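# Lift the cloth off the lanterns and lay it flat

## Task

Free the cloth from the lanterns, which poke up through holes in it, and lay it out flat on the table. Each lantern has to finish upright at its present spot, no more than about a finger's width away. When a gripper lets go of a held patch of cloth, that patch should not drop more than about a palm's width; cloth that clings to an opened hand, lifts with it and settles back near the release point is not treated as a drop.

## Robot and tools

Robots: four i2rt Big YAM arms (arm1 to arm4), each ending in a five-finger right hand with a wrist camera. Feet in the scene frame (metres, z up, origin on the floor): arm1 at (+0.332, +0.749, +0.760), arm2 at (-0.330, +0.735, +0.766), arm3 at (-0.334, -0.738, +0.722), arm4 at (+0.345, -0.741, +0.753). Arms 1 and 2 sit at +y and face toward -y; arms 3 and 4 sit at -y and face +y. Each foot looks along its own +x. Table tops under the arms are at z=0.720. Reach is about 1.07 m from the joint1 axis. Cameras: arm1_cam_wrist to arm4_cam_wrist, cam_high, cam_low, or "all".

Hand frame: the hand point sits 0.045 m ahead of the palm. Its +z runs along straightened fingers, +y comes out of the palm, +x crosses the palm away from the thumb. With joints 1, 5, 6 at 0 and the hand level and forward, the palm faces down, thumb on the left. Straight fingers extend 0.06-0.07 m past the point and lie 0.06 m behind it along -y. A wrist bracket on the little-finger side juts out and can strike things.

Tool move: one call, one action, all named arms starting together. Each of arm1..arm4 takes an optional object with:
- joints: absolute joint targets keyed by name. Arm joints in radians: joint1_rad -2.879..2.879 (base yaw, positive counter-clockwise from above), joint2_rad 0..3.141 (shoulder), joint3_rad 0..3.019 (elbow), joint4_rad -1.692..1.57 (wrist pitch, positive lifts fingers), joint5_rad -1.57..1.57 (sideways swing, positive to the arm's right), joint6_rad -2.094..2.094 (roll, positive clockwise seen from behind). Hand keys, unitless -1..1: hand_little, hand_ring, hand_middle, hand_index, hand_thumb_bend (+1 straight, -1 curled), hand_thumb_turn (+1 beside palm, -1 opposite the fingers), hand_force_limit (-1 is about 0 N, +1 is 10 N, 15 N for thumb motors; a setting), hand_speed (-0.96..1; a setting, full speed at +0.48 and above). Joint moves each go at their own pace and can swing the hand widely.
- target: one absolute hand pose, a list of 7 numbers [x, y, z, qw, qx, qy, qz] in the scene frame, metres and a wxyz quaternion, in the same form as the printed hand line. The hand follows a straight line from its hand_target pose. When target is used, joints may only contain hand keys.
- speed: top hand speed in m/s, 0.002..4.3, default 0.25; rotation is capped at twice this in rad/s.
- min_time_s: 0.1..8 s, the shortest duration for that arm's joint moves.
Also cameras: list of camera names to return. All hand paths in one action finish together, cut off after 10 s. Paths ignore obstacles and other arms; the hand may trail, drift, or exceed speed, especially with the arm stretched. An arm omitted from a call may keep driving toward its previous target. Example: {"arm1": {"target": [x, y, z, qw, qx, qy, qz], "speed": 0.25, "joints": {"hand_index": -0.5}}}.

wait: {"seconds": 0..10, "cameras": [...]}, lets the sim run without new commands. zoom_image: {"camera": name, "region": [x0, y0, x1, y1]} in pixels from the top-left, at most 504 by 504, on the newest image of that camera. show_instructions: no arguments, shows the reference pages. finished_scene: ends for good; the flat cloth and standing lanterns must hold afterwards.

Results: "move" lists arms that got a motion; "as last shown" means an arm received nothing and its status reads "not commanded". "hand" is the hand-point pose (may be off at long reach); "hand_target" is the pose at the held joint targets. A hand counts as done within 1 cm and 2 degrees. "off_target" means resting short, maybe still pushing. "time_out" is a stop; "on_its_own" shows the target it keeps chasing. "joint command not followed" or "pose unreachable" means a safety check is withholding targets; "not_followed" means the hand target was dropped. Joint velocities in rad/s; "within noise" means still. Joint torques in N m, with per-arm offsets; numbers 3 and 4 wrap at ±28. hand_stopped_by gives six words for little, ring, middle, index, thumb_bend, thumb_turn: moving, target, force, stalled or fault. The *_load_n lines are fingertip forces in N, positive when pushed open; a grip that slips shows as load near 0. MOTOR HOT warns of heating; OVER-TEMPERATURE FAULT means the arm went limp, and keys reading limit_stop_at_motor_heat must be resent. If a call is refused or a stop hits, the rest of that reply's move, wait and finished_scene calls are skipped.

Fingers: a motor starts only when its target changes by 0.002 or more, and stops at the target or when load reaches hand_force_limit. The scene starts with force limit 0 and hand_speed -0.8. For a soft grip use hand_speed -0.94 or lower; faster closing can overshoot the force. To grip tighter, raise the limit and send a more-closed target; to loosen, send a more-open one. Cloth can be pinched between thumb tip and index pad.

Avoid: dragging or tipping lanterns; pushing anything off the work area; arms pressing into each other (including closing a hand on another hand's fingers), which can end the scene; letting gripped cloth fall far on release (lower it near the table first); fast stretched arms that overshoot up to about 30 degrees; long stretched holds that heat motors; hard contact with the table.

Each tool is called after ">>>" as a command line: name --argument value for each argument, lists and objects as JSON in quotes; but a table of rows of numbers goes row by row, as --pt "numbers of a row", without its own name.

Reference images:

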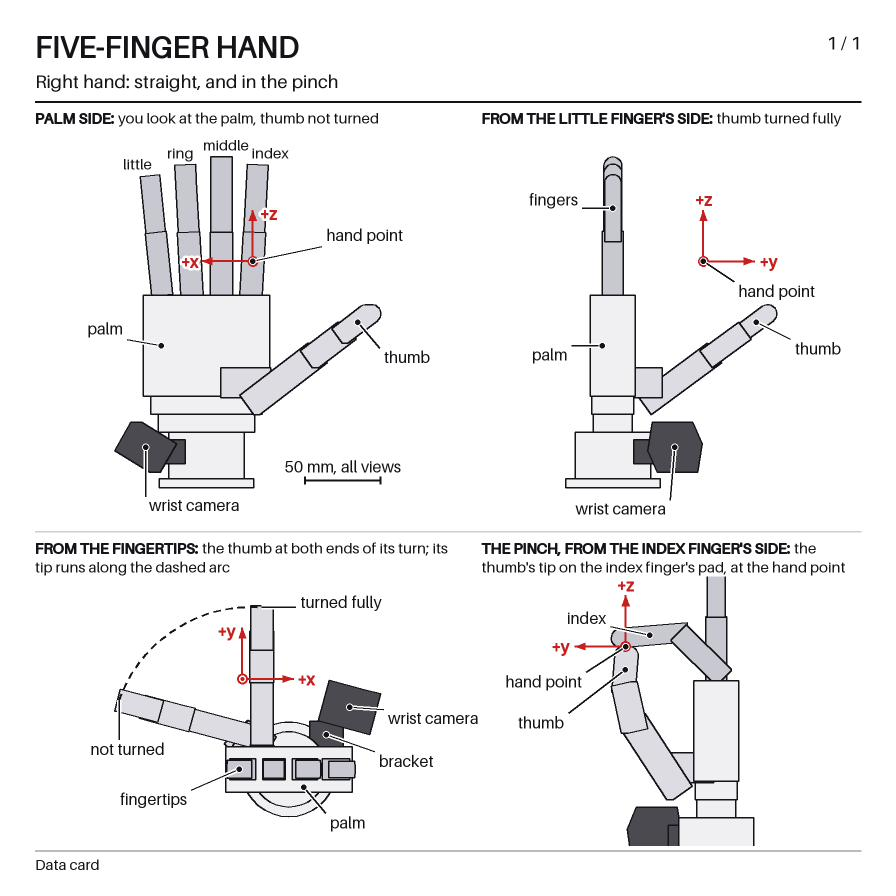

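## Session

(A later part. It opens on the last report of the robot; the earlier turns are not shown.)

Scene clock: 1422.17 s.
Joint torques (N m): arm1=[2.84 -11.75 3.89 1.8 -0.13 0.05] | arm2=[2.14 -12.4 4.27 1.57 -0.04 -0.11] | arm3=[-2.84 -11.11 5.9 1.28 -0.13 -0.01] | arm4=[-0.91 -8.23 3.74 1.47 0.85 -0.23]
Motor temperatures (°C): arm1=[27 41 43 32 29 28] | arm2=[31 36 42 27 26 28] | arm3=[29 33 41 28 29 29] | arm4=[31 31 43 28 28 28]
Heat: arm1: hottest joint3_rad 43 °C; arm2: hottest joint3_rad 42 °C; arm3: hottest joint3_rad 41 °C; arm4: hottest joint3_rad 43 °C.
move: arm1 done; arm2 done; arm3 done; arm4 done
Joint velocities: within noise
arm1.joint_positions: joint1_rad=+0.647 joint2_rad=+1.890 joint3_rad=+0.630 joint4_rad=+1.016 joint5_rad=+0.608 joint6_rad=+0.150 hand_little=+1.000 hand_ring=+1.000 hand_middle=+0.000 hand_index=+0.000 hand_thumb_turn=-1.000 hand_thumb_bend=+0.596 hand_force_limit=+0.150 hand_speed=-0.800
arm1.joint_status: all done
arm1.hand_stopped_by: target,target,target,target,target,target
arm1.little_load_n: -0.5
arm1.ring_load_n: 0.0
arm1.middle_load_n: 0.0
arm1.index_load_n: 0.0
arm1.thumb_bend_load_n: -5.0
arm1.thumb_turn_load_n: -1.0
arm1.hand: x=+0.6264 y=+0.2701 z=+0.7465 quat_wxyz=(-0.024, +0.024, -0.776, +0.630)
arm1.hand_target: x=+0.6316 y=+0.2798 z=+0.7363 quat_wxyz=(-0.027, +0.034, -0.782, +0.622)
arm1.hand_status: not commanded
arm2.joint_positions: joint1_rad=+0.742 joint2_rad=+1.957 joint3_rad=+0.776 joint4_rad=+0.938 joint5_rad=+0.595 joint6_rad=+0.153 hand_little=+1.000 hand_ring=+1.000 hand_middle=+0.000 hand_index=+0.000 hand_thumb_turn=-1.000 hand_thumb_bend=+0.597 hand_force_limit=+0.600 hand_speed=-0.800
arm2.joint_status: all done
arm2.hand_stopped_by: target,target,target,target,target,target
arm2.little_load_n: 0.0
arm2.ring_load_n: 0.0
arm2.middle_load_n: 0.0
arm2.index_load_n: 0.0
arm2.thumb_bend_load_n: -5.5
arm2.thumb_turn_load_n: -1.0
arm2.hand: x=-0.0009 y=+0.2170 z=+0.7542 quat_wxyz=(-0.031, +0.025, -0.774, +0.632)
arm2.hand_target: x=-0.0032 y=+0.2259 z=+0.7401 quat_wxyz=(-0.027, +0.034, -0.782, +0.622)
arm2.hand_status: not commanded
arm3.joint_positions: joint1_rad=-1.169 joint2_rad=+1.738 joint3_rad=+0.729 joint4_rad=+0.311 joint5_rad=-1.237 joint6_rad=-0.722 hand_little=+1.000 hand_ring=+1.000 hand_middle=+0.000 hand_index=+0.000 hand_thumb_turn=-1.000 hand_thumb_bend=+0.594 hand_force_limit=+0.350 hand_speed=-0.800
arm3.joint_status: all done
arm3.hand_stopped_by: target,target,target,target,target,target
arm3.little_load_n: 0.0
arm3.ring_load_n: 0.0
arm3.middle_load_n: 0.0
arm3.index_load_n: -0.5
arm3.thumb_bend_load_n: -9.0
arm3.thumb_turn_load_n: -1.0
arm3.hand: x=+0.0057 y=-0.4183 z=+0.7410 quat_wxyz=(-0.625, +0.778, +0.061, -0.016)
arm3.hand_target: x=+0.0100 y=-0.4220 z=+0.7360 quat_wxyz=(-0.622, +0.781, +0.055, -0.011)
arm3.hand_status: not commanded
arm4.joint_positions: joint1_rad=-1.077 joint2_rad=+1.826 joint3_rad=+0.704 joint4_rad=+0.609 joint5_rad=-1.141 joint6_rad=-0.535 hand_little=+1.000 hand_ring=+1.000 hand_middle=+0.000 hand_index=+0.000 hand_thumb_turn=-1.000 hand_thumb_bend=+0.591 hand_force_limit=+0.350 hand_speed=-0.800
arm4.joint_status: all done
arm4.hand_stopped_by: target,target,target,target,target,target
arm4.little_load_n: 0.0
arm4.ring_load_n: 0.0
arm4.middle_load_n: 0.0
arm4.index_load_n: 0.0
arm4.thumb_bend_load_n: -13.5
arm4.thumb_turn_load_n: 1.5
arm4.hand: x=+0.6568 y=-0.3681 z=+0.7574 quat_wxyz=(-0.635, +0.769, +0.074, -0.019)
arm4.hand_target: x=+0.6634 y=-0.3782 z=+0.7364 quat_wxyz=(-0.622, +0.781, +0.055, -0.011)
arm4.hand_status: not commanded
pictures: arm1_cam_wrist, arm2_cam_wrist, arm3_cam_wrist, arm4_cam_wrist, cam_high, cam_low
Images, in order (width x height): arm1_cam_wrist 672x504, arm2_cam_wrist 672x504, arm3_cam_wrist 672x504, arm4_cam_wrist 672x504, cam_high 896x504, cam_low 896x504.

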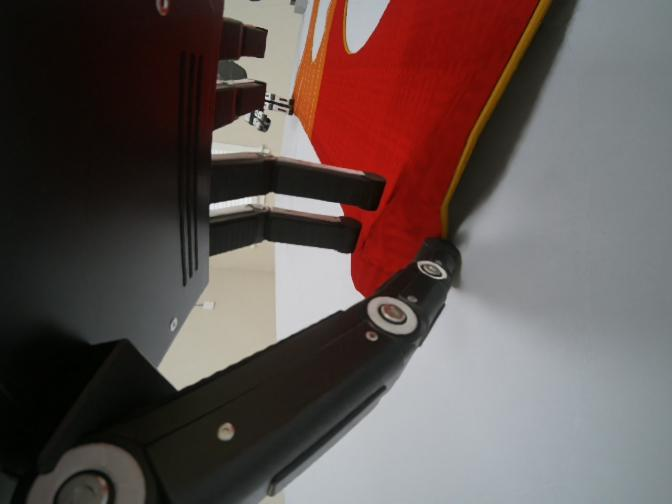

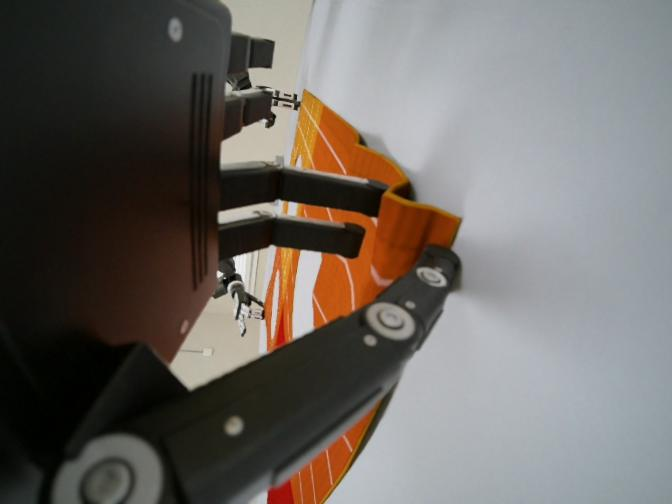

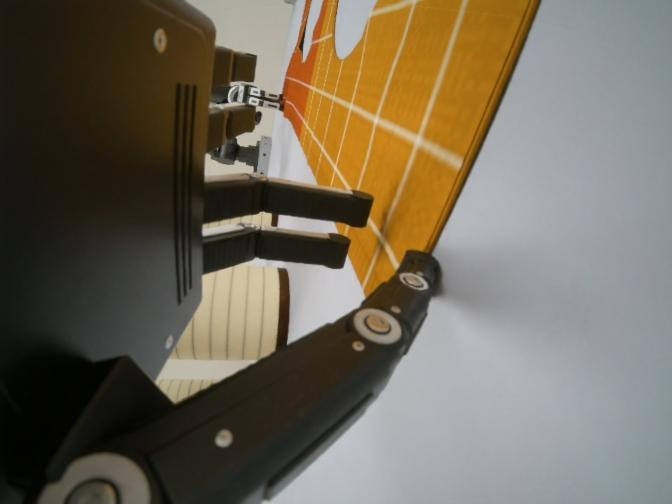

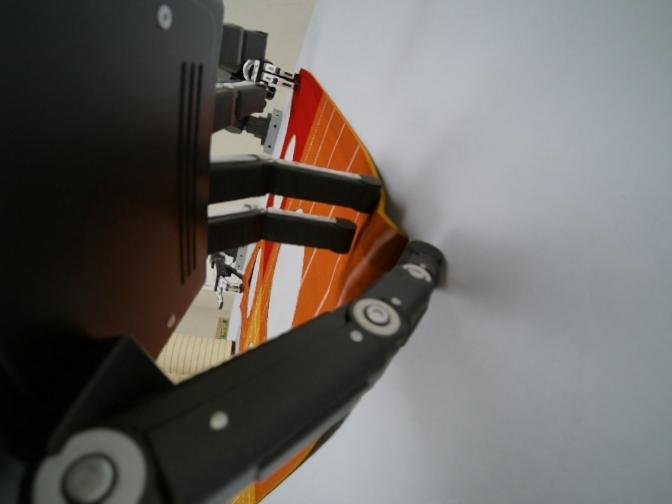

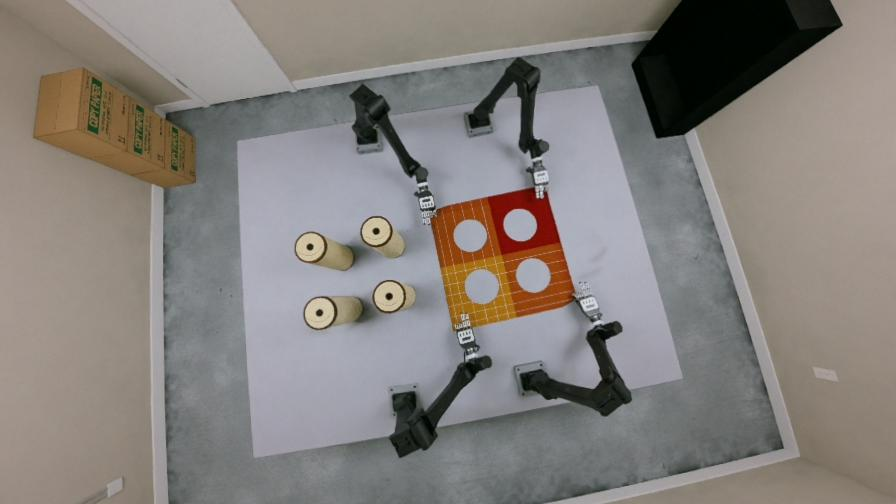

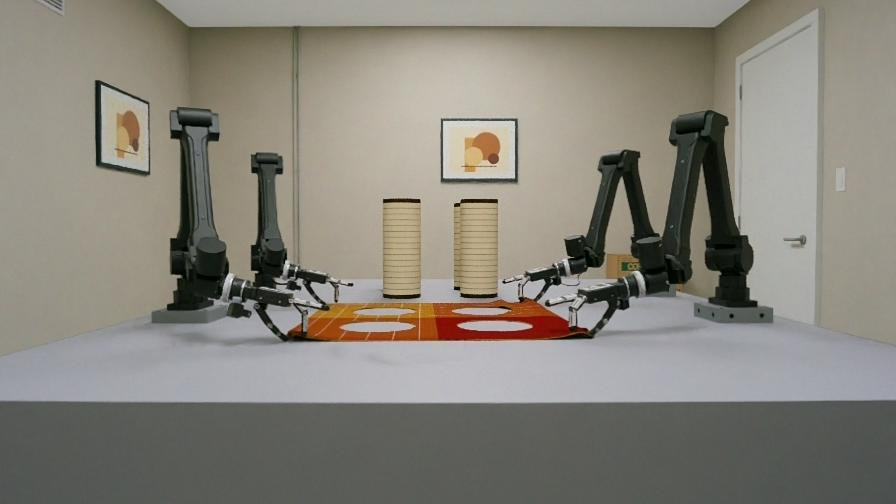

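>>> move --arm1 '{"target": [0.632, 0.280, 0.80, 0.0272, -0.0341, 0.7819, -0.6220], "speed": 0.05, "joints": {"hand_thumb_bend": 0.9, "hand_index": 0.5, "hand_middle": 0.5, "hand_speed": -0.7}}' --arm2 '{"target": [-0.003, 0.226, 0.80, 0.0272, -0.0341, 0.7819, -0.6220], "speed": 0.05, "joints": {"hand_thumb_bend": 0.9, "hand_index": 0.5, "hand_middle": 0.5, "hand_speed": -0.7}}' --arm3 '{"target": [0.010, -0.422, 0.80, 0.6225, -0.7807, -0.0546, 0.0109], "speed": 0.05, "joints": {"hand_thumb_bend": 0.9, "hand_index": 0.5, "hand_middle": 0.5, "hand_speed": -0.7}}' --arm4 '{"target": [0.664, -0.378, 0.80, 0.6225, -0.7807, -0.0546, 0.0109], "speed": 0.05, "joints": {"hand_thumb_bend": 0.9, "hand_index": 0.5, "hand_middle": 0.5, "hand_speed": -0.7}}' --cameras '["all"]'

>>> zoom_image --camera "cam_low" --region '[250, 240, 450, 360]'

>>> zoom_image --camera "cam_low" --region '[450, 240, 650, 360]'

>>> zoom_image --camera "cam_high" --region '[400, 160, 620, 380]'

Scene clock: 1431.43 s.
Joint torques (N m): arm1=[3.49 -13.16 6.39 1.63 -0.04 0.1] | arm2=[2.14 -13.63 6.12 1.37 0.04 -0.11] | arm3=[-2.84 -12.28 9.72 0.88 -0.5 -0.02] | arm4=[-0.15 -11.69 5.67 1.26 -0.46 -0.09]
Motor temperatures (°C): arm1=[27 41 42 32 29 28] | arm2=[31 36 41 27 26 28] | arm3=[29 33 40 28 29 29] | arm4=[31 31 42 28 28 28]
Heat: arm1: hottest joint3_rad 42 °C; arm2: hottest joint3_rad 41 °C; arm3: hottest joint3_rad 40 °C; arm4: hottest joint3_rad 42 °C.
move: arm1 off_target; arm2 done; arm3 off_target; arm4 off_target
Joint velocities: within noise
arm1.joint_positions: joint1_rad=+0.650 joint2_rad=+1.710 joint3_rad=+0.621 joint4_rad=+0.807 joint5_rad=+0.607 joint6_rad=+0.150 hand_little=+1.000 hand_ring=+1.000 hand_middle=+0.500 hand_index=+0.500 hand_thumb_turn=-1.000 hand_thumb_bend=+0.900 hand_force_limit=+0.150 hand_speed=-0.700
arm1.joint_status: all done
arm1.hand_stopped_by: target,target,target,target,target,target
arm1.little_load_n: 0.0
arm1.ring_load_n: 0.0
arm1.middle_load_n: -0.5
arm1.index_load_n: 0.0
arm1.thumb_bend_load_n: 0.0
arm1.thumb_turn_load_n: 0.0
arm1.hand: x=+0.6231 y=+0.2769 z=+0.7898 quat_wxyz=(-0.017, +0.033, -0.786, +0.618)
arm1.hand_target: x=+0.6318 y=+0.2800 z=+0.7999 quat_wxyz=(-0.027, +0.034, -0.782, +0.622)
arm1.hand_status: off_target (0.014 m and 1.4 deg from the pose sent, 0.055 m and 1.6 deg at the start)
arm2.joint_positions: joint1_rad=+0.742 joint2_rad=+1.808 joint3_rad=+0.765 joint4_rad=+0.771 joint5_rad=+0.594 joint6_rad=+0.153 hand_little=+1.000 hand_ring=+1.000 hand_middle=+0.500 hand_index=+0.500 hand_thumb_turn=-1.000 hand_thumb_bend=+0.900 hand_force_limit=+0.600 hand_speed=-0.700
arm2.joint_status: all done
arm2.hand_stopped_by: target,target,target,target,target,target
arm2.little_load_n: 0.0
arm2.ring_load_n: 0.0
arm2.middle_load_n: 0.0
arm2.index_load_n: 0.0
arm2.thumb_bend_load_n: 0.0
arm2.thumb_turn_load_n: 0.0
arm2.hand: x=-0.0049 y=+0.2221 z=+0.7976 quat_wxyz=(-0.025, +0.031, -0.781, +0.623)
arm2.hand_target: x=-0.0031 y=+0.2259 z=+0.7999 quat_wxyz=(-0.027, +0.034, -0.782, +0.622)
arm2.hand_status: done (0.005 m and 0.5 deg from the pose sent, 0.047 m and 1.9 deg at the start)
arm3.joint_positions: joint1_rad=-1.170 joint2_rad=+1.596 joint3_rad=+0.729 joint4_rad=+0.120 joint5_rad=-1.229 joint6_rad=-0.722 hand_little=+1.000 hand_ring=+1.000 hand_middle=+0.500 hand_index=+0.500 hand_thumb_turn=-1.000 hand_thumb_bend=+0.900 hand_force_limit=+0.350 hand_speed=-0.700
arm3.joint_status: all done
arm3.hand_stopped_by: target,target,target,target,target,target
arm3.little_load_n: 0.0
arm3.ring_load_n: 0.0
arm3.middle_load_n: 0.0
arm3.index_load_n: 0.0
arm3.thumb_bend_load_n: 0.0
arm3.thumb_turn_load_n: 0.0
arm3.hand: x=-0.0082 y=-0.4245 z=+0.7832 quat_wxyz=(-0.618, +0.784, +0.044, -0.032)
arm3.hand_target: x=+0.0094 y=-0.4224 z=+0.8003 quat_wxyz=(-0.623, +0.781, +0.055, -0.011)
arm3.hand_status: off_target (0.025 m and 2.8 deg from the pose sent, 0.059 m and 1.1 deg at the start)
arm4.joint_positions: joint1_rad=-1.085 joint2_rad=+1.693 joint3_rad=+0.704 joint4_rad=+0.417 joint5_rad=-1.108 joint6_rad=-0.546 hand_little=+1.000 hand_ring=+1.000 hand_middle=+0.500 hand_index=+0.500 hand_thumb_turn=-1.000 hand_thumb_bend=+0.900 hand_force_limit=+0.350 hand_speed=-0.700
arm4.joint_status: all done
arm4.hand_stopped_by: target,target,target,target,target,target
arm4.little_load_n: 0.0
arm4.ring_load_n: -0.5
arm4.middle_load_n: 0.0
arm4.index_load_n: 0.0
arm4.thumb_bend_load_n: 0.0
arm4.thumb_turn_load_n: 0.0
arm4.hand: x=+0.6552 y=-0.3767 z=+0.7913 quat_wxyz=(-0.620, +0.783, +0.051, -0.023)
arm4.hand_target: x=+0.6638 y=-0.3780 z=+0.7999 quat_wxyz=(-0.623, +0.781, +0.054, -0.011)
arm4.hand_status: off_target (0.012 m and 1.5 deg from the pose sent, 0.044 m and 3.2 deg at the start)
pictures: arm1_cam_wrist, arm2_cam_wrist, arm3_cam_wrist, arm4_cam_wrist, cam_high, cam_low
Images, in order (width x height): arm1_cam_wrist 672x504, arm2_cam_wrist 672x504, arm3_cam_wrist 672x504, arm4_cam_wrist 672x504, cam_high 896x504, cam_low 896x504.

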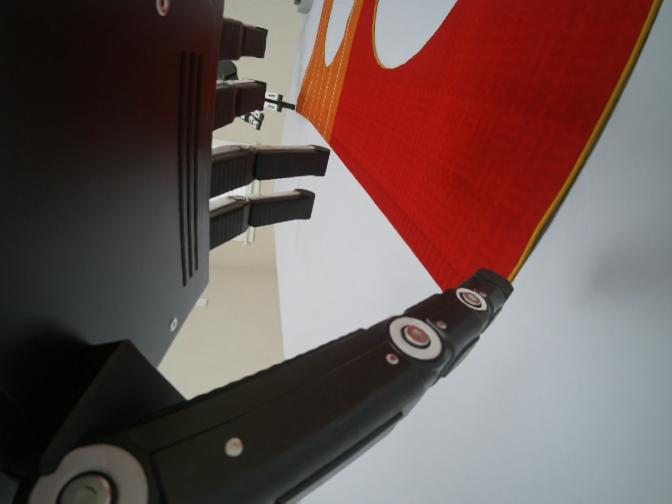

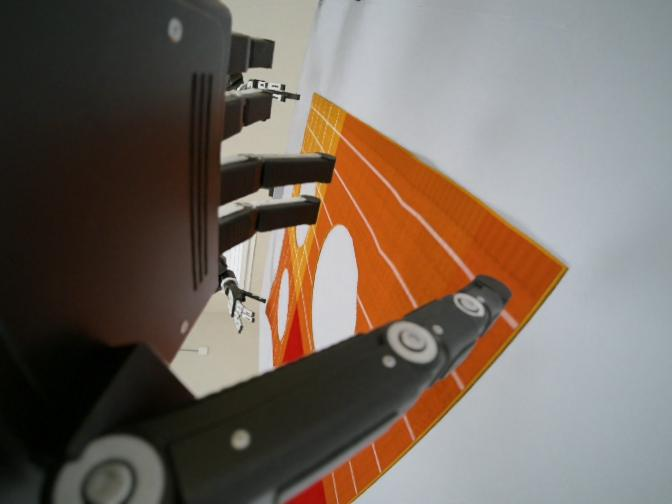

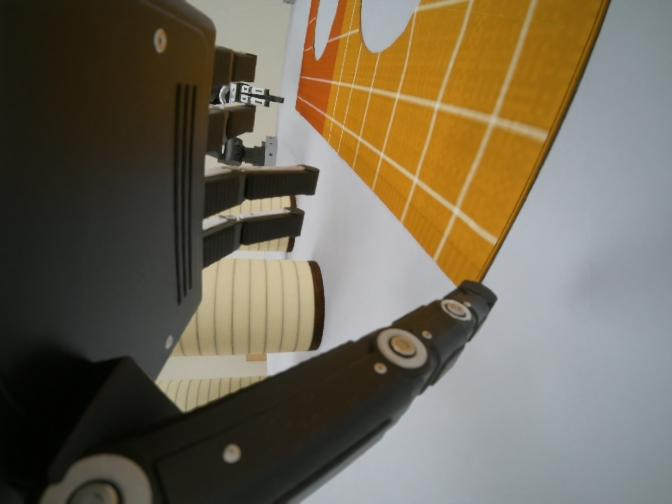

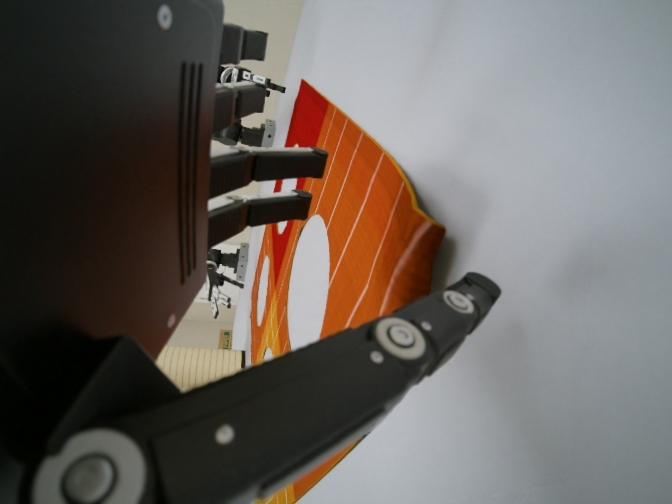

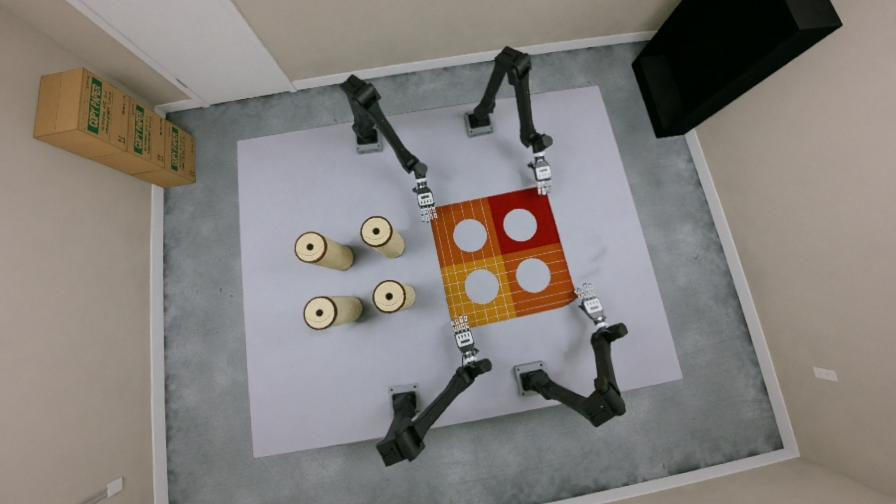

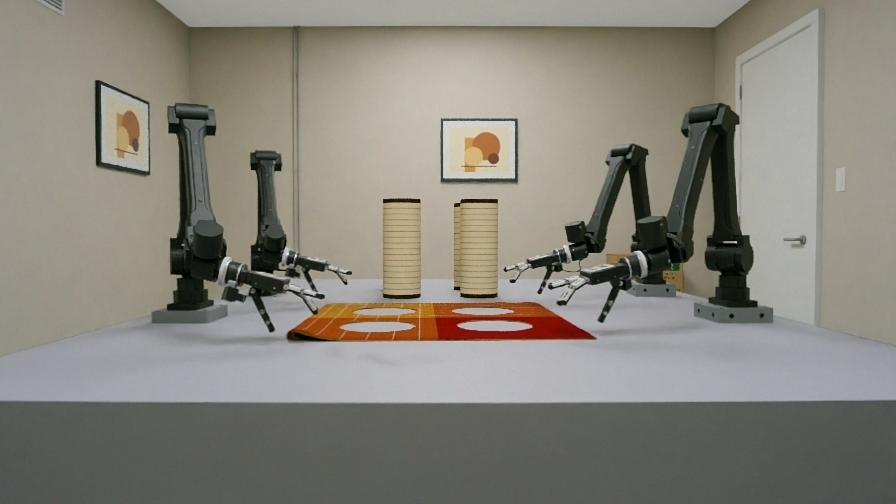

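Scaled by 2.520 from the camera's image (finer frame: 1280x720).

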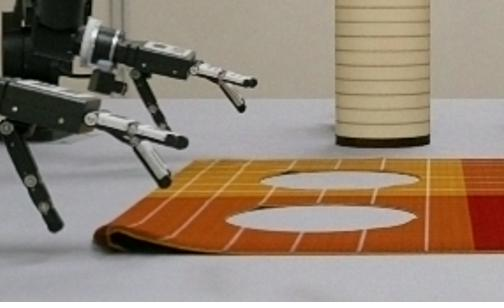

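Scaled by 2.520 from the camera's image (finer frame: 1280x720).

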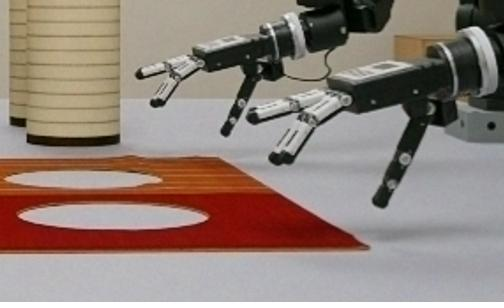

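Scaled by 2.291 from the camera's image (finer frame: 1280x720).

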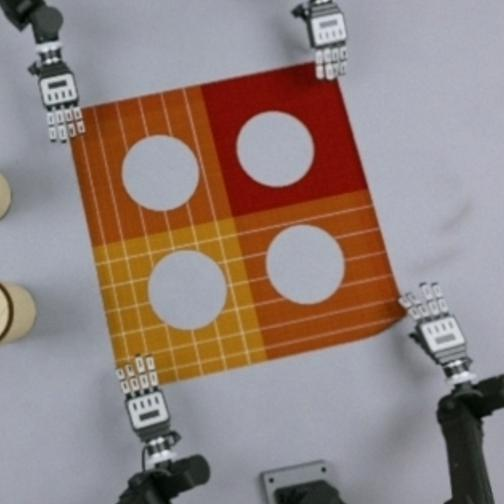

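>>> move --arm1 '{"target": [0.632, 0.33, 0.90, 0.0272, -0.0341, 0.7819, -0.6220], "speed": 0.15}' --arm2 '{"target": [-0.003, 0.30, 0.90, 0.0272, -0.0341, 0.7819, -0.6220], "speed": 0.15}' --arm3 '{"target": [0.010, -0.50, 0.90, 0.6225, -0.7807, -0.0546, 0.0109], "speed": 0.15}' --arm4 '{"target": [0.664, -0.42, 0.88, 0.6225, -0.7807, -0.0546, 0.0109], "speed": 0.15}' --cameras '["arm4_cam_wrist", "cam_high", "cam_low"]'

>>> zoom_image --camera "cam_low" --region '[250, 290, 350, 350]'

>>> zoom_image --camera "cam_high" --region '[520, 250, 620, 350]'

>>> zoom_image --camera "arm4_cam_wrist" --region '[350, 100, 600, 350]'

Scene clock: 1448.23 s.
Joint torques (N m): arm1=[2.96 -9.05 9.03 1.5 0.06 0.1] | arm2=[2.26 -9.7 7.97 1.35 0.2 -0.05] | arm3=[-2.37 -8.29 12.23 0.42 -1 -0.03] | arm4=[-0.03 -9.29 9.24 1.18 -0.72 -0.08]
Motor temperatures (°C): arm1=[27 40 41 31 29 28] | arm2=[31 36 40 27 26 28] | arm3=[29 33 40 28 29 29] | arm4=[31 31 42 28 28 28]
Heat: arm1: hottest joint3_rad 41 °C; arm2: hottest joint3_rad 40 °C; arm3: hottest joint3_rad 40 °C; arm4: hottest joint3_rad 42 °C.
move: arm1 done; arm2 done; arm3 off_target; arm4 off_target
Joint velocities: within noise
arm1.joint_positions: joint1_rad=+0.747 joint2_rad=+1.325 joint3_rad=+0.604 joint4_rad=+0.431 joint5_rad=+0.694 joint6_rad=+0.180 hand_little=+1.000 hand_ring=+1.000 hand_middle=+0.500 hand_index=+0.500 hand_thumb_turn=-1.000 hand_thumb_bend=+0.900 hand_force_limit=+0.150 hand_speed=-0.700
arm1.joint_status: not commanded
arm1.hand_stopped_by: target,target,target,target,target,target
arm1.little_load_n: 0.0
arm1.ring_load_n: 0.0
arm1.middle_load_n: 0.0
arm1.index_load_n: 0.0
arm1.thumb_bend_load_n: 0.0
arm1.thumb_turn_load_n: 0.0
arm1.hand: x=+0.6268 y=+0.3265 z=+0.8961 quat_wxyz=(-0.021, +0.034, -0.783, +0.621)
arm1.hand_target: x=+0.6320 y=+0.3300 z=+0.8999 quat_wxyz=(-0.027, +0.034, -0.782, +0.622)
arm1.hand_status: done (0.007 m and 0.7 deg from the pose sent, 0.123 m and 1.4 deg at the start)
arm2.joint_positions: joint1_rad=+0.864 joint2_rad=+1.421 joint3_rad=+0.689 joint4_rad=+0.447 joint5_rad=+0.709 joint6_rad=+0.191 hand_little=+1.000 hand_ring=+1.000 hand_middle=+0.500 hand_index=+0.500 hand_thumb_turn=-1.000 hand_thumb_bend=+0.900 hand_force_limit=+0.600 hand_speed=-0.700
arm2.joint_status: not commanded
arm2.hand_stopped_by: target,target,target,target,target,target
arm2.little_load_n: 0.0
arm2.ring_load_n: 0.0
arm2.middle_load_n: 0.0
arm2.index_load_n: -0.5
arm2.thumb_bend_load_n: 0.5
arm2.thumb_turn_load_n: 0.0
arm2.hand: x=-0.0029 y=+0.2947 z=+0.9059 quat_wxyz=(-0.028, +0.031, -0.778, +0.627)
arm2.hand_target: x=-0.0031 y=+0.2999 z=+0.8999 quat_wxyz=(-0.027, +0.034, -0.782, +0.622)
arm2.hand_status: done (0.008 m and 0.8 deg from the pose sent, 0.129 m and 0.4 deg at the start)
arm3.joint_positions: joint1_rad=-1.367 joint2_rad=+1.383 joint3_rad=+0.902 joint4_rad=-0.785 joint5_rad=-1.333 joint6_rad=-1.271 hand_little=+1.000 hand_ring=+1.000 hand_middle=+0.500 hand_index=+0.500 hand_thumb_turn=-1.000 hand_thumb_bend=+0.900 hand_force_limit=+0.350 hand_speed=-0.700
arm3.joint_status: not commanded
arm3.hand_stopped_by: target,target,target,target,target,target
arm3.little_load_n: 0.0
arm3.ring_load_n: 0.0
arm3.middle_load_n: 0.0
arm3.index_load_n: 0.0
arm3.thumb_bend_load_n: 0.0
arm3.thumb_turn_load_n: 0.0
arm3.hand: x=-0.0065 y=-0.5026 z=+0.8860 quat_wxyz=(-0.619, +0.784, +0.042, -0.025)
arm3.hand_target: x=+0.0092 y=-0.5003 z=+0.9000 quat_wxyz=(-0.622, +0.781, +0.054, -0.010)
arm3.hand_status: off_target (0.022 m and 2.2 deg from the pose sent, 0.140 m and 2.8 deg at the start)
arm4.joint_positions: joint1_rad=-1.178 joint2_rad=+1.446 joint3_rad=+0.711 joint4_rad=+0.018 joint5_rad=-1.180 joint6_rad=-0.676 hand_little=+1.000 hand_ring=+1.000 hand_middle=+0.500 hand_index=+0.500 hand_thumb_turn=-1.000 hand_thumb_bend=+0.900 hand_force_limit=+0.350 hand_speed=-0.700
arm4.joint_status: not commanded
arm4.hand_stopped_by: target,target,target,target,target,target
arm4.little_load_n: 0.0
arm4.ring_load_n: 0.0
arm4.middle_load_n: 0.0
arm4.index_load_n: 0.0
arm4.thumb_bend_load_n: 0.0
arm4.thumb_turn_load_n: 0.0
arm4.hand: x=+0.6459 y=-0.4233 z=+0.8612 quat_wxyz=(-0.616, +0.786, +0.042, -0.031)
arm4.hand_target: x=+0.6632 y=-0.4204 z=+0.8801 quat_wxyz=(-0.623, +0.781, +0.054, -0.011)
arm4.hand_status: off_target (0.026 m and 2.9 deg from the pose sent, 0.099 m and 1.5 deg at the start)
Images, in order (width x height): arm4_cam_wrist 672x504, cam_high 896x504, cam_low 896x504.

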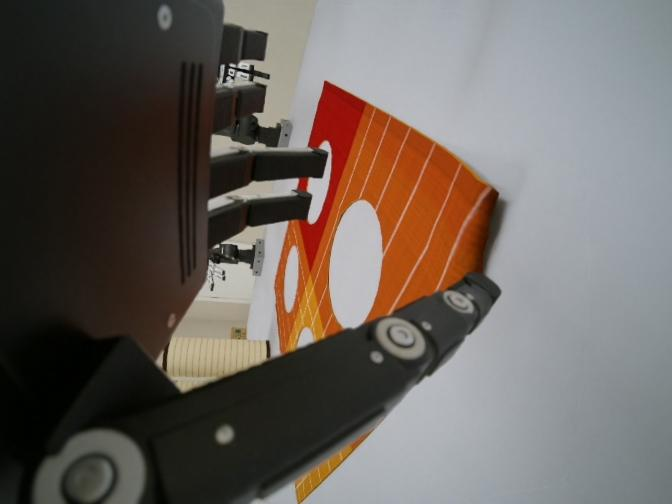

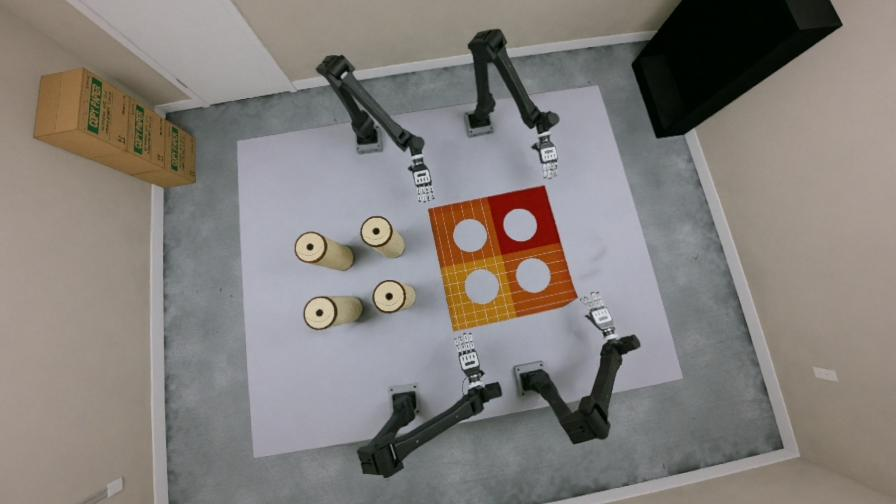

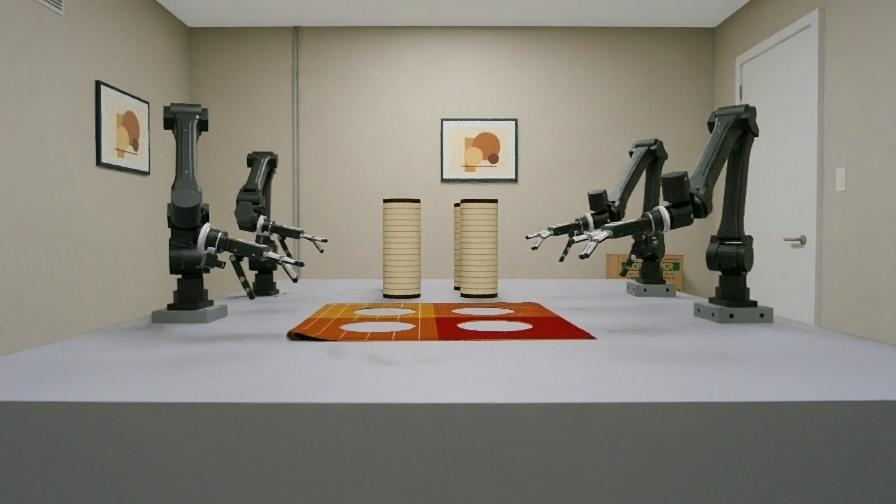

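Scaled by 5.040 from the camera's image (finer frame: 1280x720).

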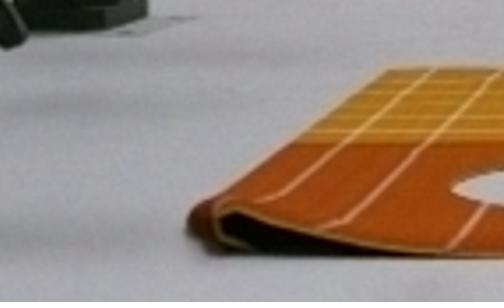

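Scaled by 5.040 from the camera's image (finer frame: 1280x720).

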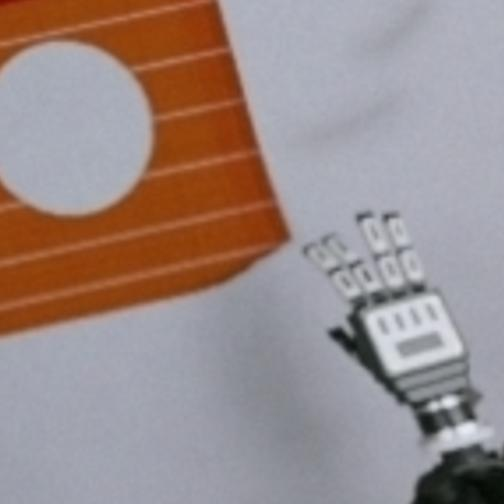

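Scaled by 2.016 from the camera's image (finer frame: 960x720).

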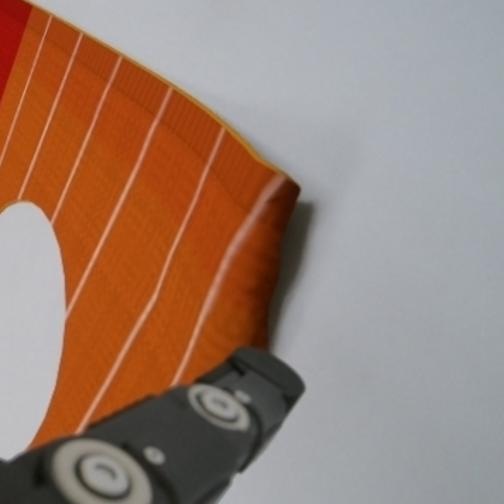

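>>> move --arm4 '{"target": [0.600, -0.30, 0.84, 0.6225, -0.7807, -0.0546, 0.0109], "speed": 0.15, "joints": {"hand_thumb_turn": 1.0, "hand_thumb_bend": 1.0, "hand_index": -0.1, "hand_middle": -0.1, "hand_ring": -0.1, "hand_little": -0.1, "hand_speed": 0.0, "hand_force_limit": 0.2}}' --cameras '["arm4_cam_wrist", "cam_low"]'

Scene clock: 1470.80 s.
Joint torques (N m): arm1=[2.55 -8.53 9.05 1.54 0.17 0.12] | arm2=[2.2 -9.76 7.97 1.33 0.2 -0.05] | arm3=[-2.26 -8.29 12.25 0.43 -0.98 -0.05] | arm4=[0.67 -9.23 5.91 2.66 -0.29 0.11]
Motor temperatures (°C): arm1=[27 40 40 31 29 28] | arm2=[31 35 39 27 26 28] | arm3=[29 33 42 28 29 29] | arm4=[31 31 42 28 28 28]
Heat: arm1: hottest joint2_rad 40 °C; arm2: hottest joint3_rad 39 °C; arm3: hottest joint3_rad 42 °C; arm4: hottest joint3_rad 42 °C.
move: arm4 done
Joint velocities: within noise
arm1, arm2, arm3: as last shown
arm1.index_load_n: -0.5
arm2.index_load_n: 0.0
arm2.thumb_bend_load_n: 0.0
arm2.thumb_turn_load_n: 0.5
arm4.joint_positions: joint1_rad=-0.848 joint2_rad=+1.571 joint3_rad=+0.692 joint4_rad=+0.475 joint5_rad=-0.885 joint6_rad=-0.361 hand_little=-0.100 hand_ring=-0.100 hand_middle=-0.100 hand_index=-0.100 hand_thumb_turn=+1.000 hand_thumb_bend=+1.000 hand_force_limit=+0.200 hand_speed=+0.000
arm4.joint_status: all done
arm4.hand_stopped_by: target,target,target,target,target,target
arm4.little_load_n: 0.0
arm4.ring_load_n: 0.0
arm4.middle_load_n: 0.0
arm4.index_load_n: 0.0
arm4.thumb_bend_load_n: 0.0
arm4.thumb_turn_load_n: 0.0
arm4.hand: x=+0.5981 y=-0.3029 z=+0.8377 quat_wxyz=(-0.618, +0.784, +0.054, -0.014)
arm4.hand_target: x=+0.6001 y=-0.3001 z=+0.8400 quat_wxyz=(-0.622, +0.781, +0.055, -0.011)
arm4.hand_status: done (0.004 m and 0.8 deg from the pose sent, 0.133 m and 2.9 deg at the start)
Images, in order (width x height): arm4_cam_wrist 672x504, cam_low 896x504.

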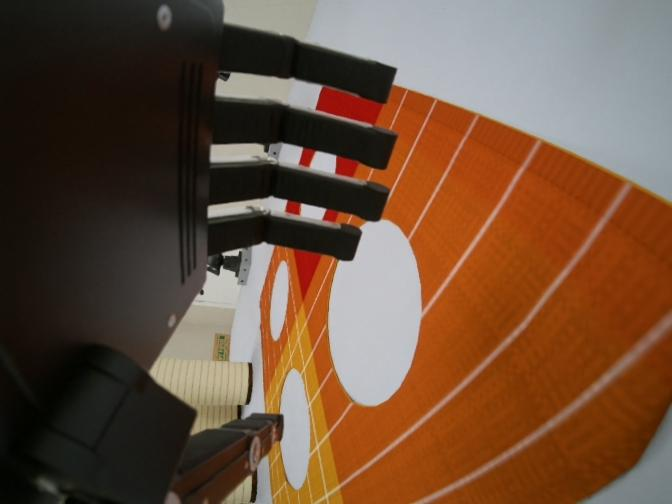

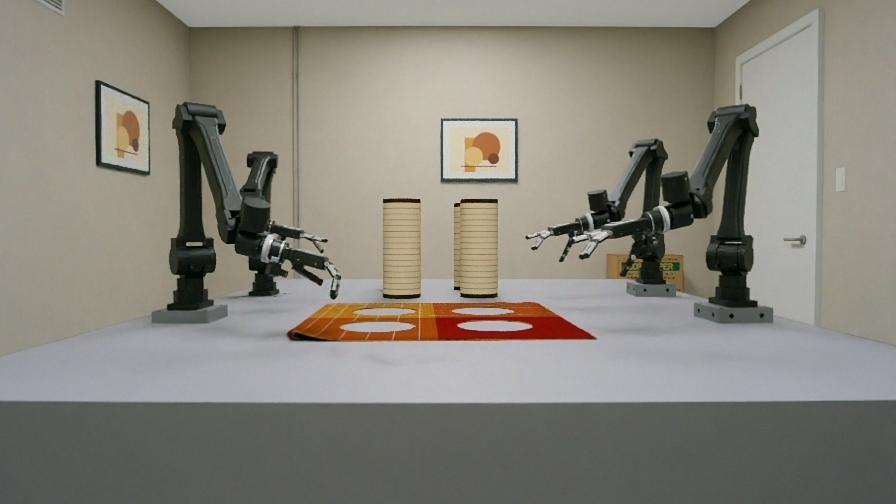

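>>> move --arm4 '{"target": [0.605, -0.30, 0.742, 0.6225, -0.7807, -0.0546, 0.0109], "speed": 0.08}' --cameras '["arm4_cam_wrist", "cam_low"]'

>>> zoom_image --camera "cam_low" --region '[250, 240, 450, 360]'

Scene clock: 1475.43 s.
Joint torques (N m): arm1=[2.78 -8.59 9.18 1.65 0.12 0.08] | arm2=[2.26 -9.64 7.98 1.33 0.2 -0.05] | arm3=[-2.37 -8.41 12.23 0.42 -1 -0.06] | arm4=[-0.09 -9.23 3.84 2.39 -0.18 0.1]
Motor temperatures (°C): arm1=[27 40 40 31 29 28] | arm2=[31 35 39 27 26 28] | arm3=[29 33 42 28 29 29] | arm4=[31 31 42 28 28 28]
Heat: arm1: hottest joint2_rad 40 °C; arm2: hottest joint3_rad 39 °C; arm3: hottest joint3_rad 42 °C; arm4: hottest joint3_rad 42 °C.
move: arm4 done
Joint velocities: within noise
arm1, arm2, arm3: as last shown
arm1.index_load_n: 0.0
arm2.thumb_turn_load_n: 0.0
arm4.joint_positions: joint1_rad=-0.848 joint2_rad=+1.846 joint3_rad=+0.673 joint4_rad=+0.796 joint5_rad=-0.897 joint6_rad=-0.361 hand_little=-0.100 hand_ring=-0.100 hand_middle=-0.100 hand_index=-0.100 hand_thumb_turn=+1.000 hand_thumb_bend=+1.000 hand_force_limit=+0.200 hand_speed=+0.000
arm4.joint_status: not commanded
arm4.hand_stopped_by: target,target,target,target,target,target
arm4.little_load_n: 0.0
arm4.ring_load_n: 0.0
arm4.middle_load_n: -1.0
arm4.index_load_n: 0.0
arm4.thumb_bend_load_n: 0.0
arm4.thumb_turn_load_n: -0.5
arm4.hand: x=+0.6022 y=-0.2965 z=+0.7514 quat_wxyz=(-0.625, +0.778, +0.063, -0.010)
arm4.hand_target: x=+0.6048 y=-0.3001 z=+0.7422 quat_wxyz=(-0.622, +0.781, +0.055, -0.011)
arm4.hand_status: done (0.010 m and 1.1 deg from the pose sent, 0.096 m and 0.8 deg at the start)
Images, in order (width x height): arm4_cam_wrist 672x504, cam_low 896x504.

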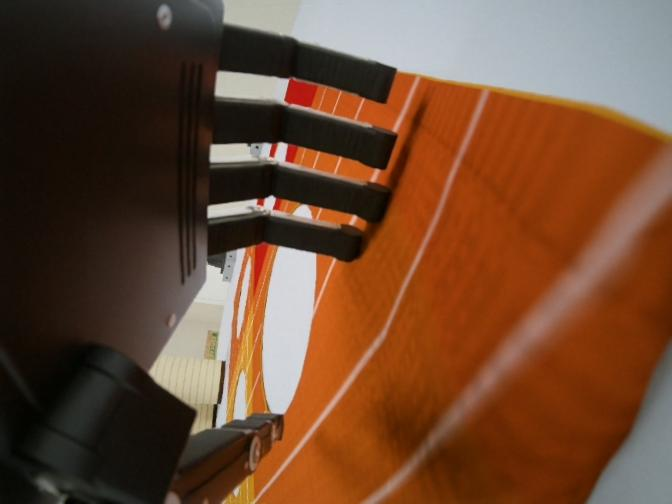

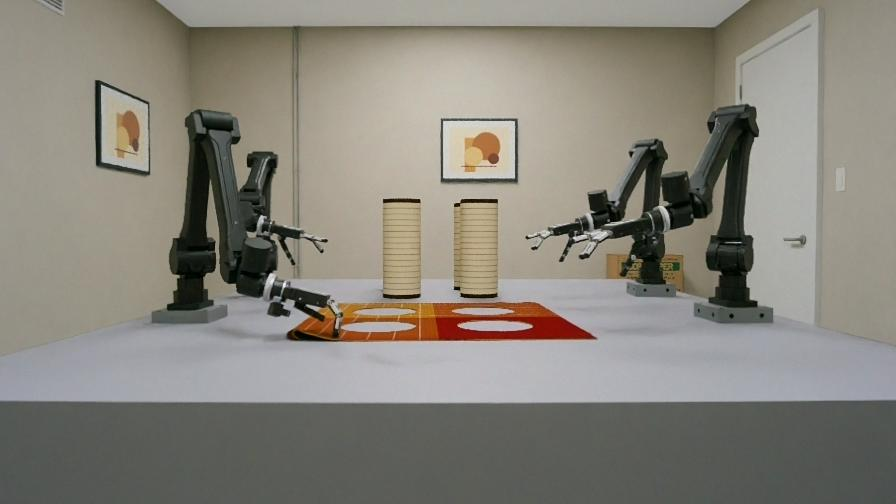

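Scaled by 2.520 from the camera's image (finer frame: 1280x720).

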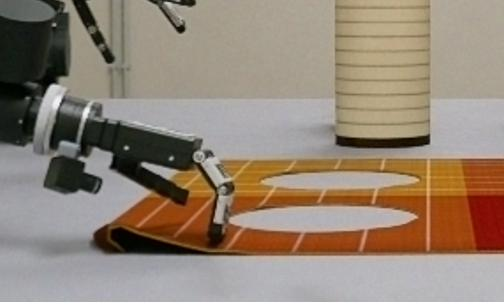

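>>> move --arm4 '{"target": [0.605, -0.298, 0.725, 0.6225, -0.7807, -0.0546, 0.0109], "speed": 0.06}'

>>> move --arm4 '{"target": [0.600, -0.23, 0.725, 0.6225, -0.7807, -0.0546, 0.0109], "speed": 0.06}' --cameras '["arm4_cam_wrist", "cam_low", "cam_high"]'

>>> zoom_image --camera "cam_low" --region '[250, 240, 450, 360]'

>>> zoom_image --camera "cam_high" --region '[400, 160, 620, 380]'

Scene clock: 1480.00 s.
Joint torques (N m): arm1=[2.61 -9.23 9.05 1.5 0.12 0.11] | arm2=[2.2 -9.82 7.97 1.33 0.2 -0.05] | arm3=[-2.55 -8.53 12.3 0.38 -0.99 -0.04] | arm4=[0.15 -7.36 3.95 1.76 0.19 0.03]
Motor temperatures (°C): arm1=[27 40 40 31 29 28] | arm2=[31 35 39 27 26 28] | arm3=[29 33 42 28 29 29] | arm4=[31 31 42 28 28 28]
Heat: arm1: hottest joint2_rad 40 °C; arm2: hottest joint3_rad 39 °C; arm3: hottest joint3_rad 42 °C; arm4: hottest joint3_rad 42 °C.
move: arm4 off_target
Joint velocities: within noise
arm1, arm2, arm3: as last shown
arm2.ring_load_n: -0.5
arm3.index_load_n: -0.5
arm4.joint_positions: joint1_rad=-0.848 joint2_rad=+1.875 joint3_rad=+0.673 joint4_rad=+0.865 joint5_rad=-0.903 joint6_rad=-0.353 hand_little=-0.100 hand_ring=-0.100 hand_middle=-0.100 hand_index=-0.100 hand_thumb_turn=+1.000 hand_thumb_bend=+1.000 hand_force_limit=+0.200 hand_speed=+0.000
arm4.joint_status: not commanded
arm4.hand_stopped_by: target,target,target,target,target,target
arm4.little_load_n: 0.0
arm4.ring_load_n: 0.0
arm4.middle_load_n: -1.5
arm4.index_load_n: 0.0
arm4.thumb_bend_load_n: 0.0
arm4.thumb_turn_load_n: -0.5
arm4.hand: x=+0.6042 y=-0.2933 z=+0.7489 quat_wxyz=(-0.635, +0.769, +0.071, -0.002)
arm4.hand_target: x=+0.6042 y=-0.2988 z=+0.7258 quat_wxyz=(-0.622, +0.781, +0.055, -0.011)
arm4.hand_status: off_target (0.024 m and 2.9 deg from the pose sent, 0.027 m and 1.1 deg at the start)
pictures: none

Scene clock: 1481.67 s.
Joint torques (N m): arm1=[2.55 -8.59 9.11 1.81 0.09 0.05] | arm2=[2.26 -9.7 7.98 1.33 0.2 -0.05] | arm3=[-2.14 -8.47 12.26 0.4 -0.98 -0.05] | arm4=[2.14 -9.17 4.78 1.18 -0.01 0.14]
Motor temperatures (°C): arm1=[27 40 40 31 29 28] | arm2=[31 35 39 27 26 28] | arm3=[29 33 42 28 29 29] | arm4=[31 31 42 28 28 28]
Heat: arm1: hottest joint2_rad 40 °C; arm2: hottest joint3_rad 39 °C; arm3: hottest joint3_rad 42 °C; arm4: hottest joint3_rad 42 °C.
move: arm4 off_target
Joint velocities: within noise
arm1, arm2, arm3: as last shown
arm1.middle_load_n: -0.5
arm2.ring_load_n: 0.0
arm3.index_load_n: 0.0
arm4.joint_positions: joint1_rad=-0.750 joint2_rad=+1.940 joint3_rad=+0.794 joint4_rad=+0.865 joint5_rad=-0.785 joint6_rad=-0.303 hand_little=-0.100 hand_ring=-0.100 hand_middle=-0.100 hand_index=-0.100 hand_thumb_turn=+1.000 hand_thumb_bend=+1.000 hand_force_limit=+0.200 hand_speed=+0.000
arm4.joint_status: not commanded
arm4.hand_stopped_by: target,target,target,target,target,target
arm4.little_load_n: 0.0
arm4.ring_load_n: 0.0
arm4.middle_load_n: -1.5
arm4.index_load_n: 0.0
arm4.thumb_bend_load_n: 0.0
arm4.thumb_turn_load_n: 0.0
arm4.hand: x=+0.6109 y=-0.2316 z=+0.7508 quat_wxyz=(-0.639, +0.767, +0.066, +0.012)
arm4.hand_target: x=+0.5996 y=-0.2313 z=+0.7259 quat_wxyz=(-0.622, +0.781, +0.055, -0.010)
arm4.hand_status: off_target (0.028 m and 3.8 deg from the pose sent, 0.068 m and 2.9 deg at the start)
pictures: arm4_cam_wrist, cam_high, cam_low
Images, in order (width x height): arm4_cam_wrist 672x504, cam_high 896x504, cam_low 896x504.

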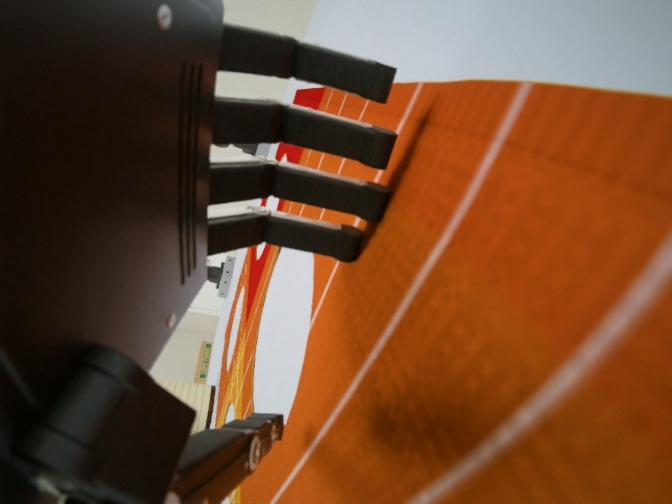

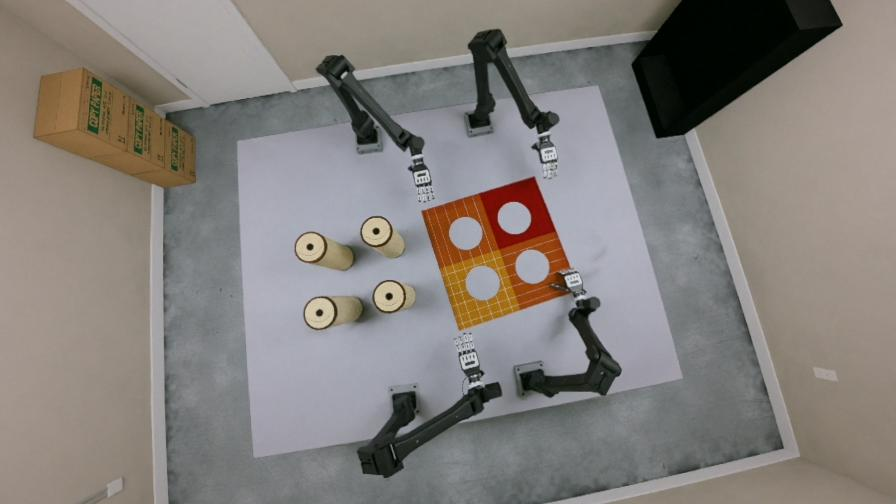

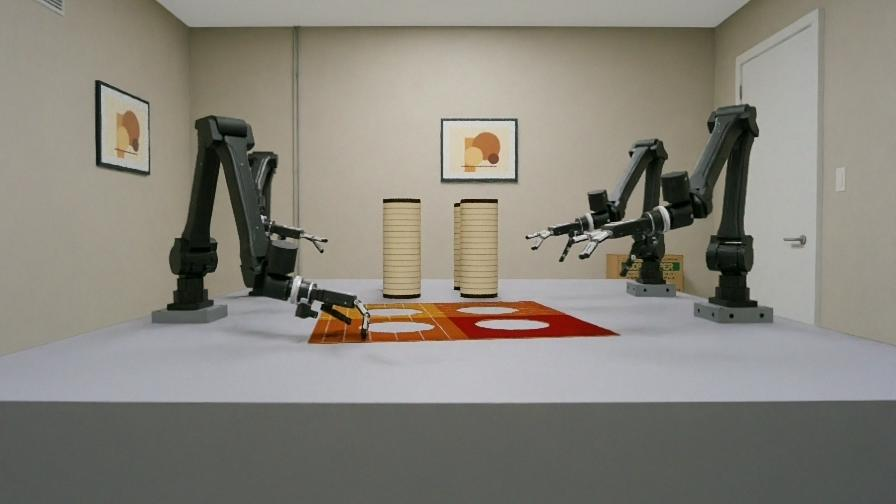

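Scaled by 2.520 from the camera's image (finer frame: 1280x720).

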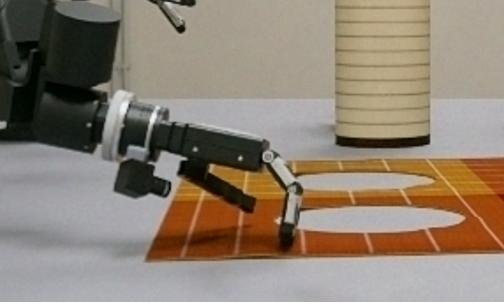

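Scaled by 2.291 from the camera's image (finer frame: 1280x720).

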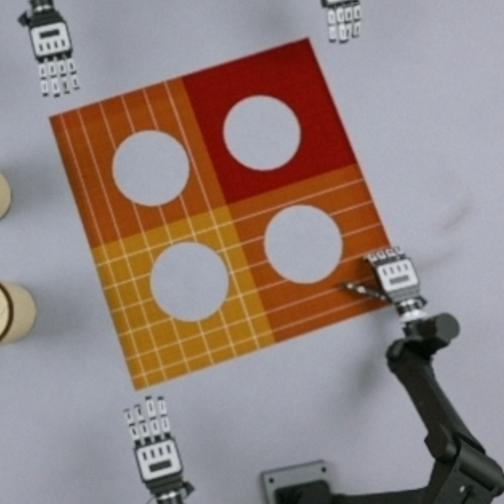

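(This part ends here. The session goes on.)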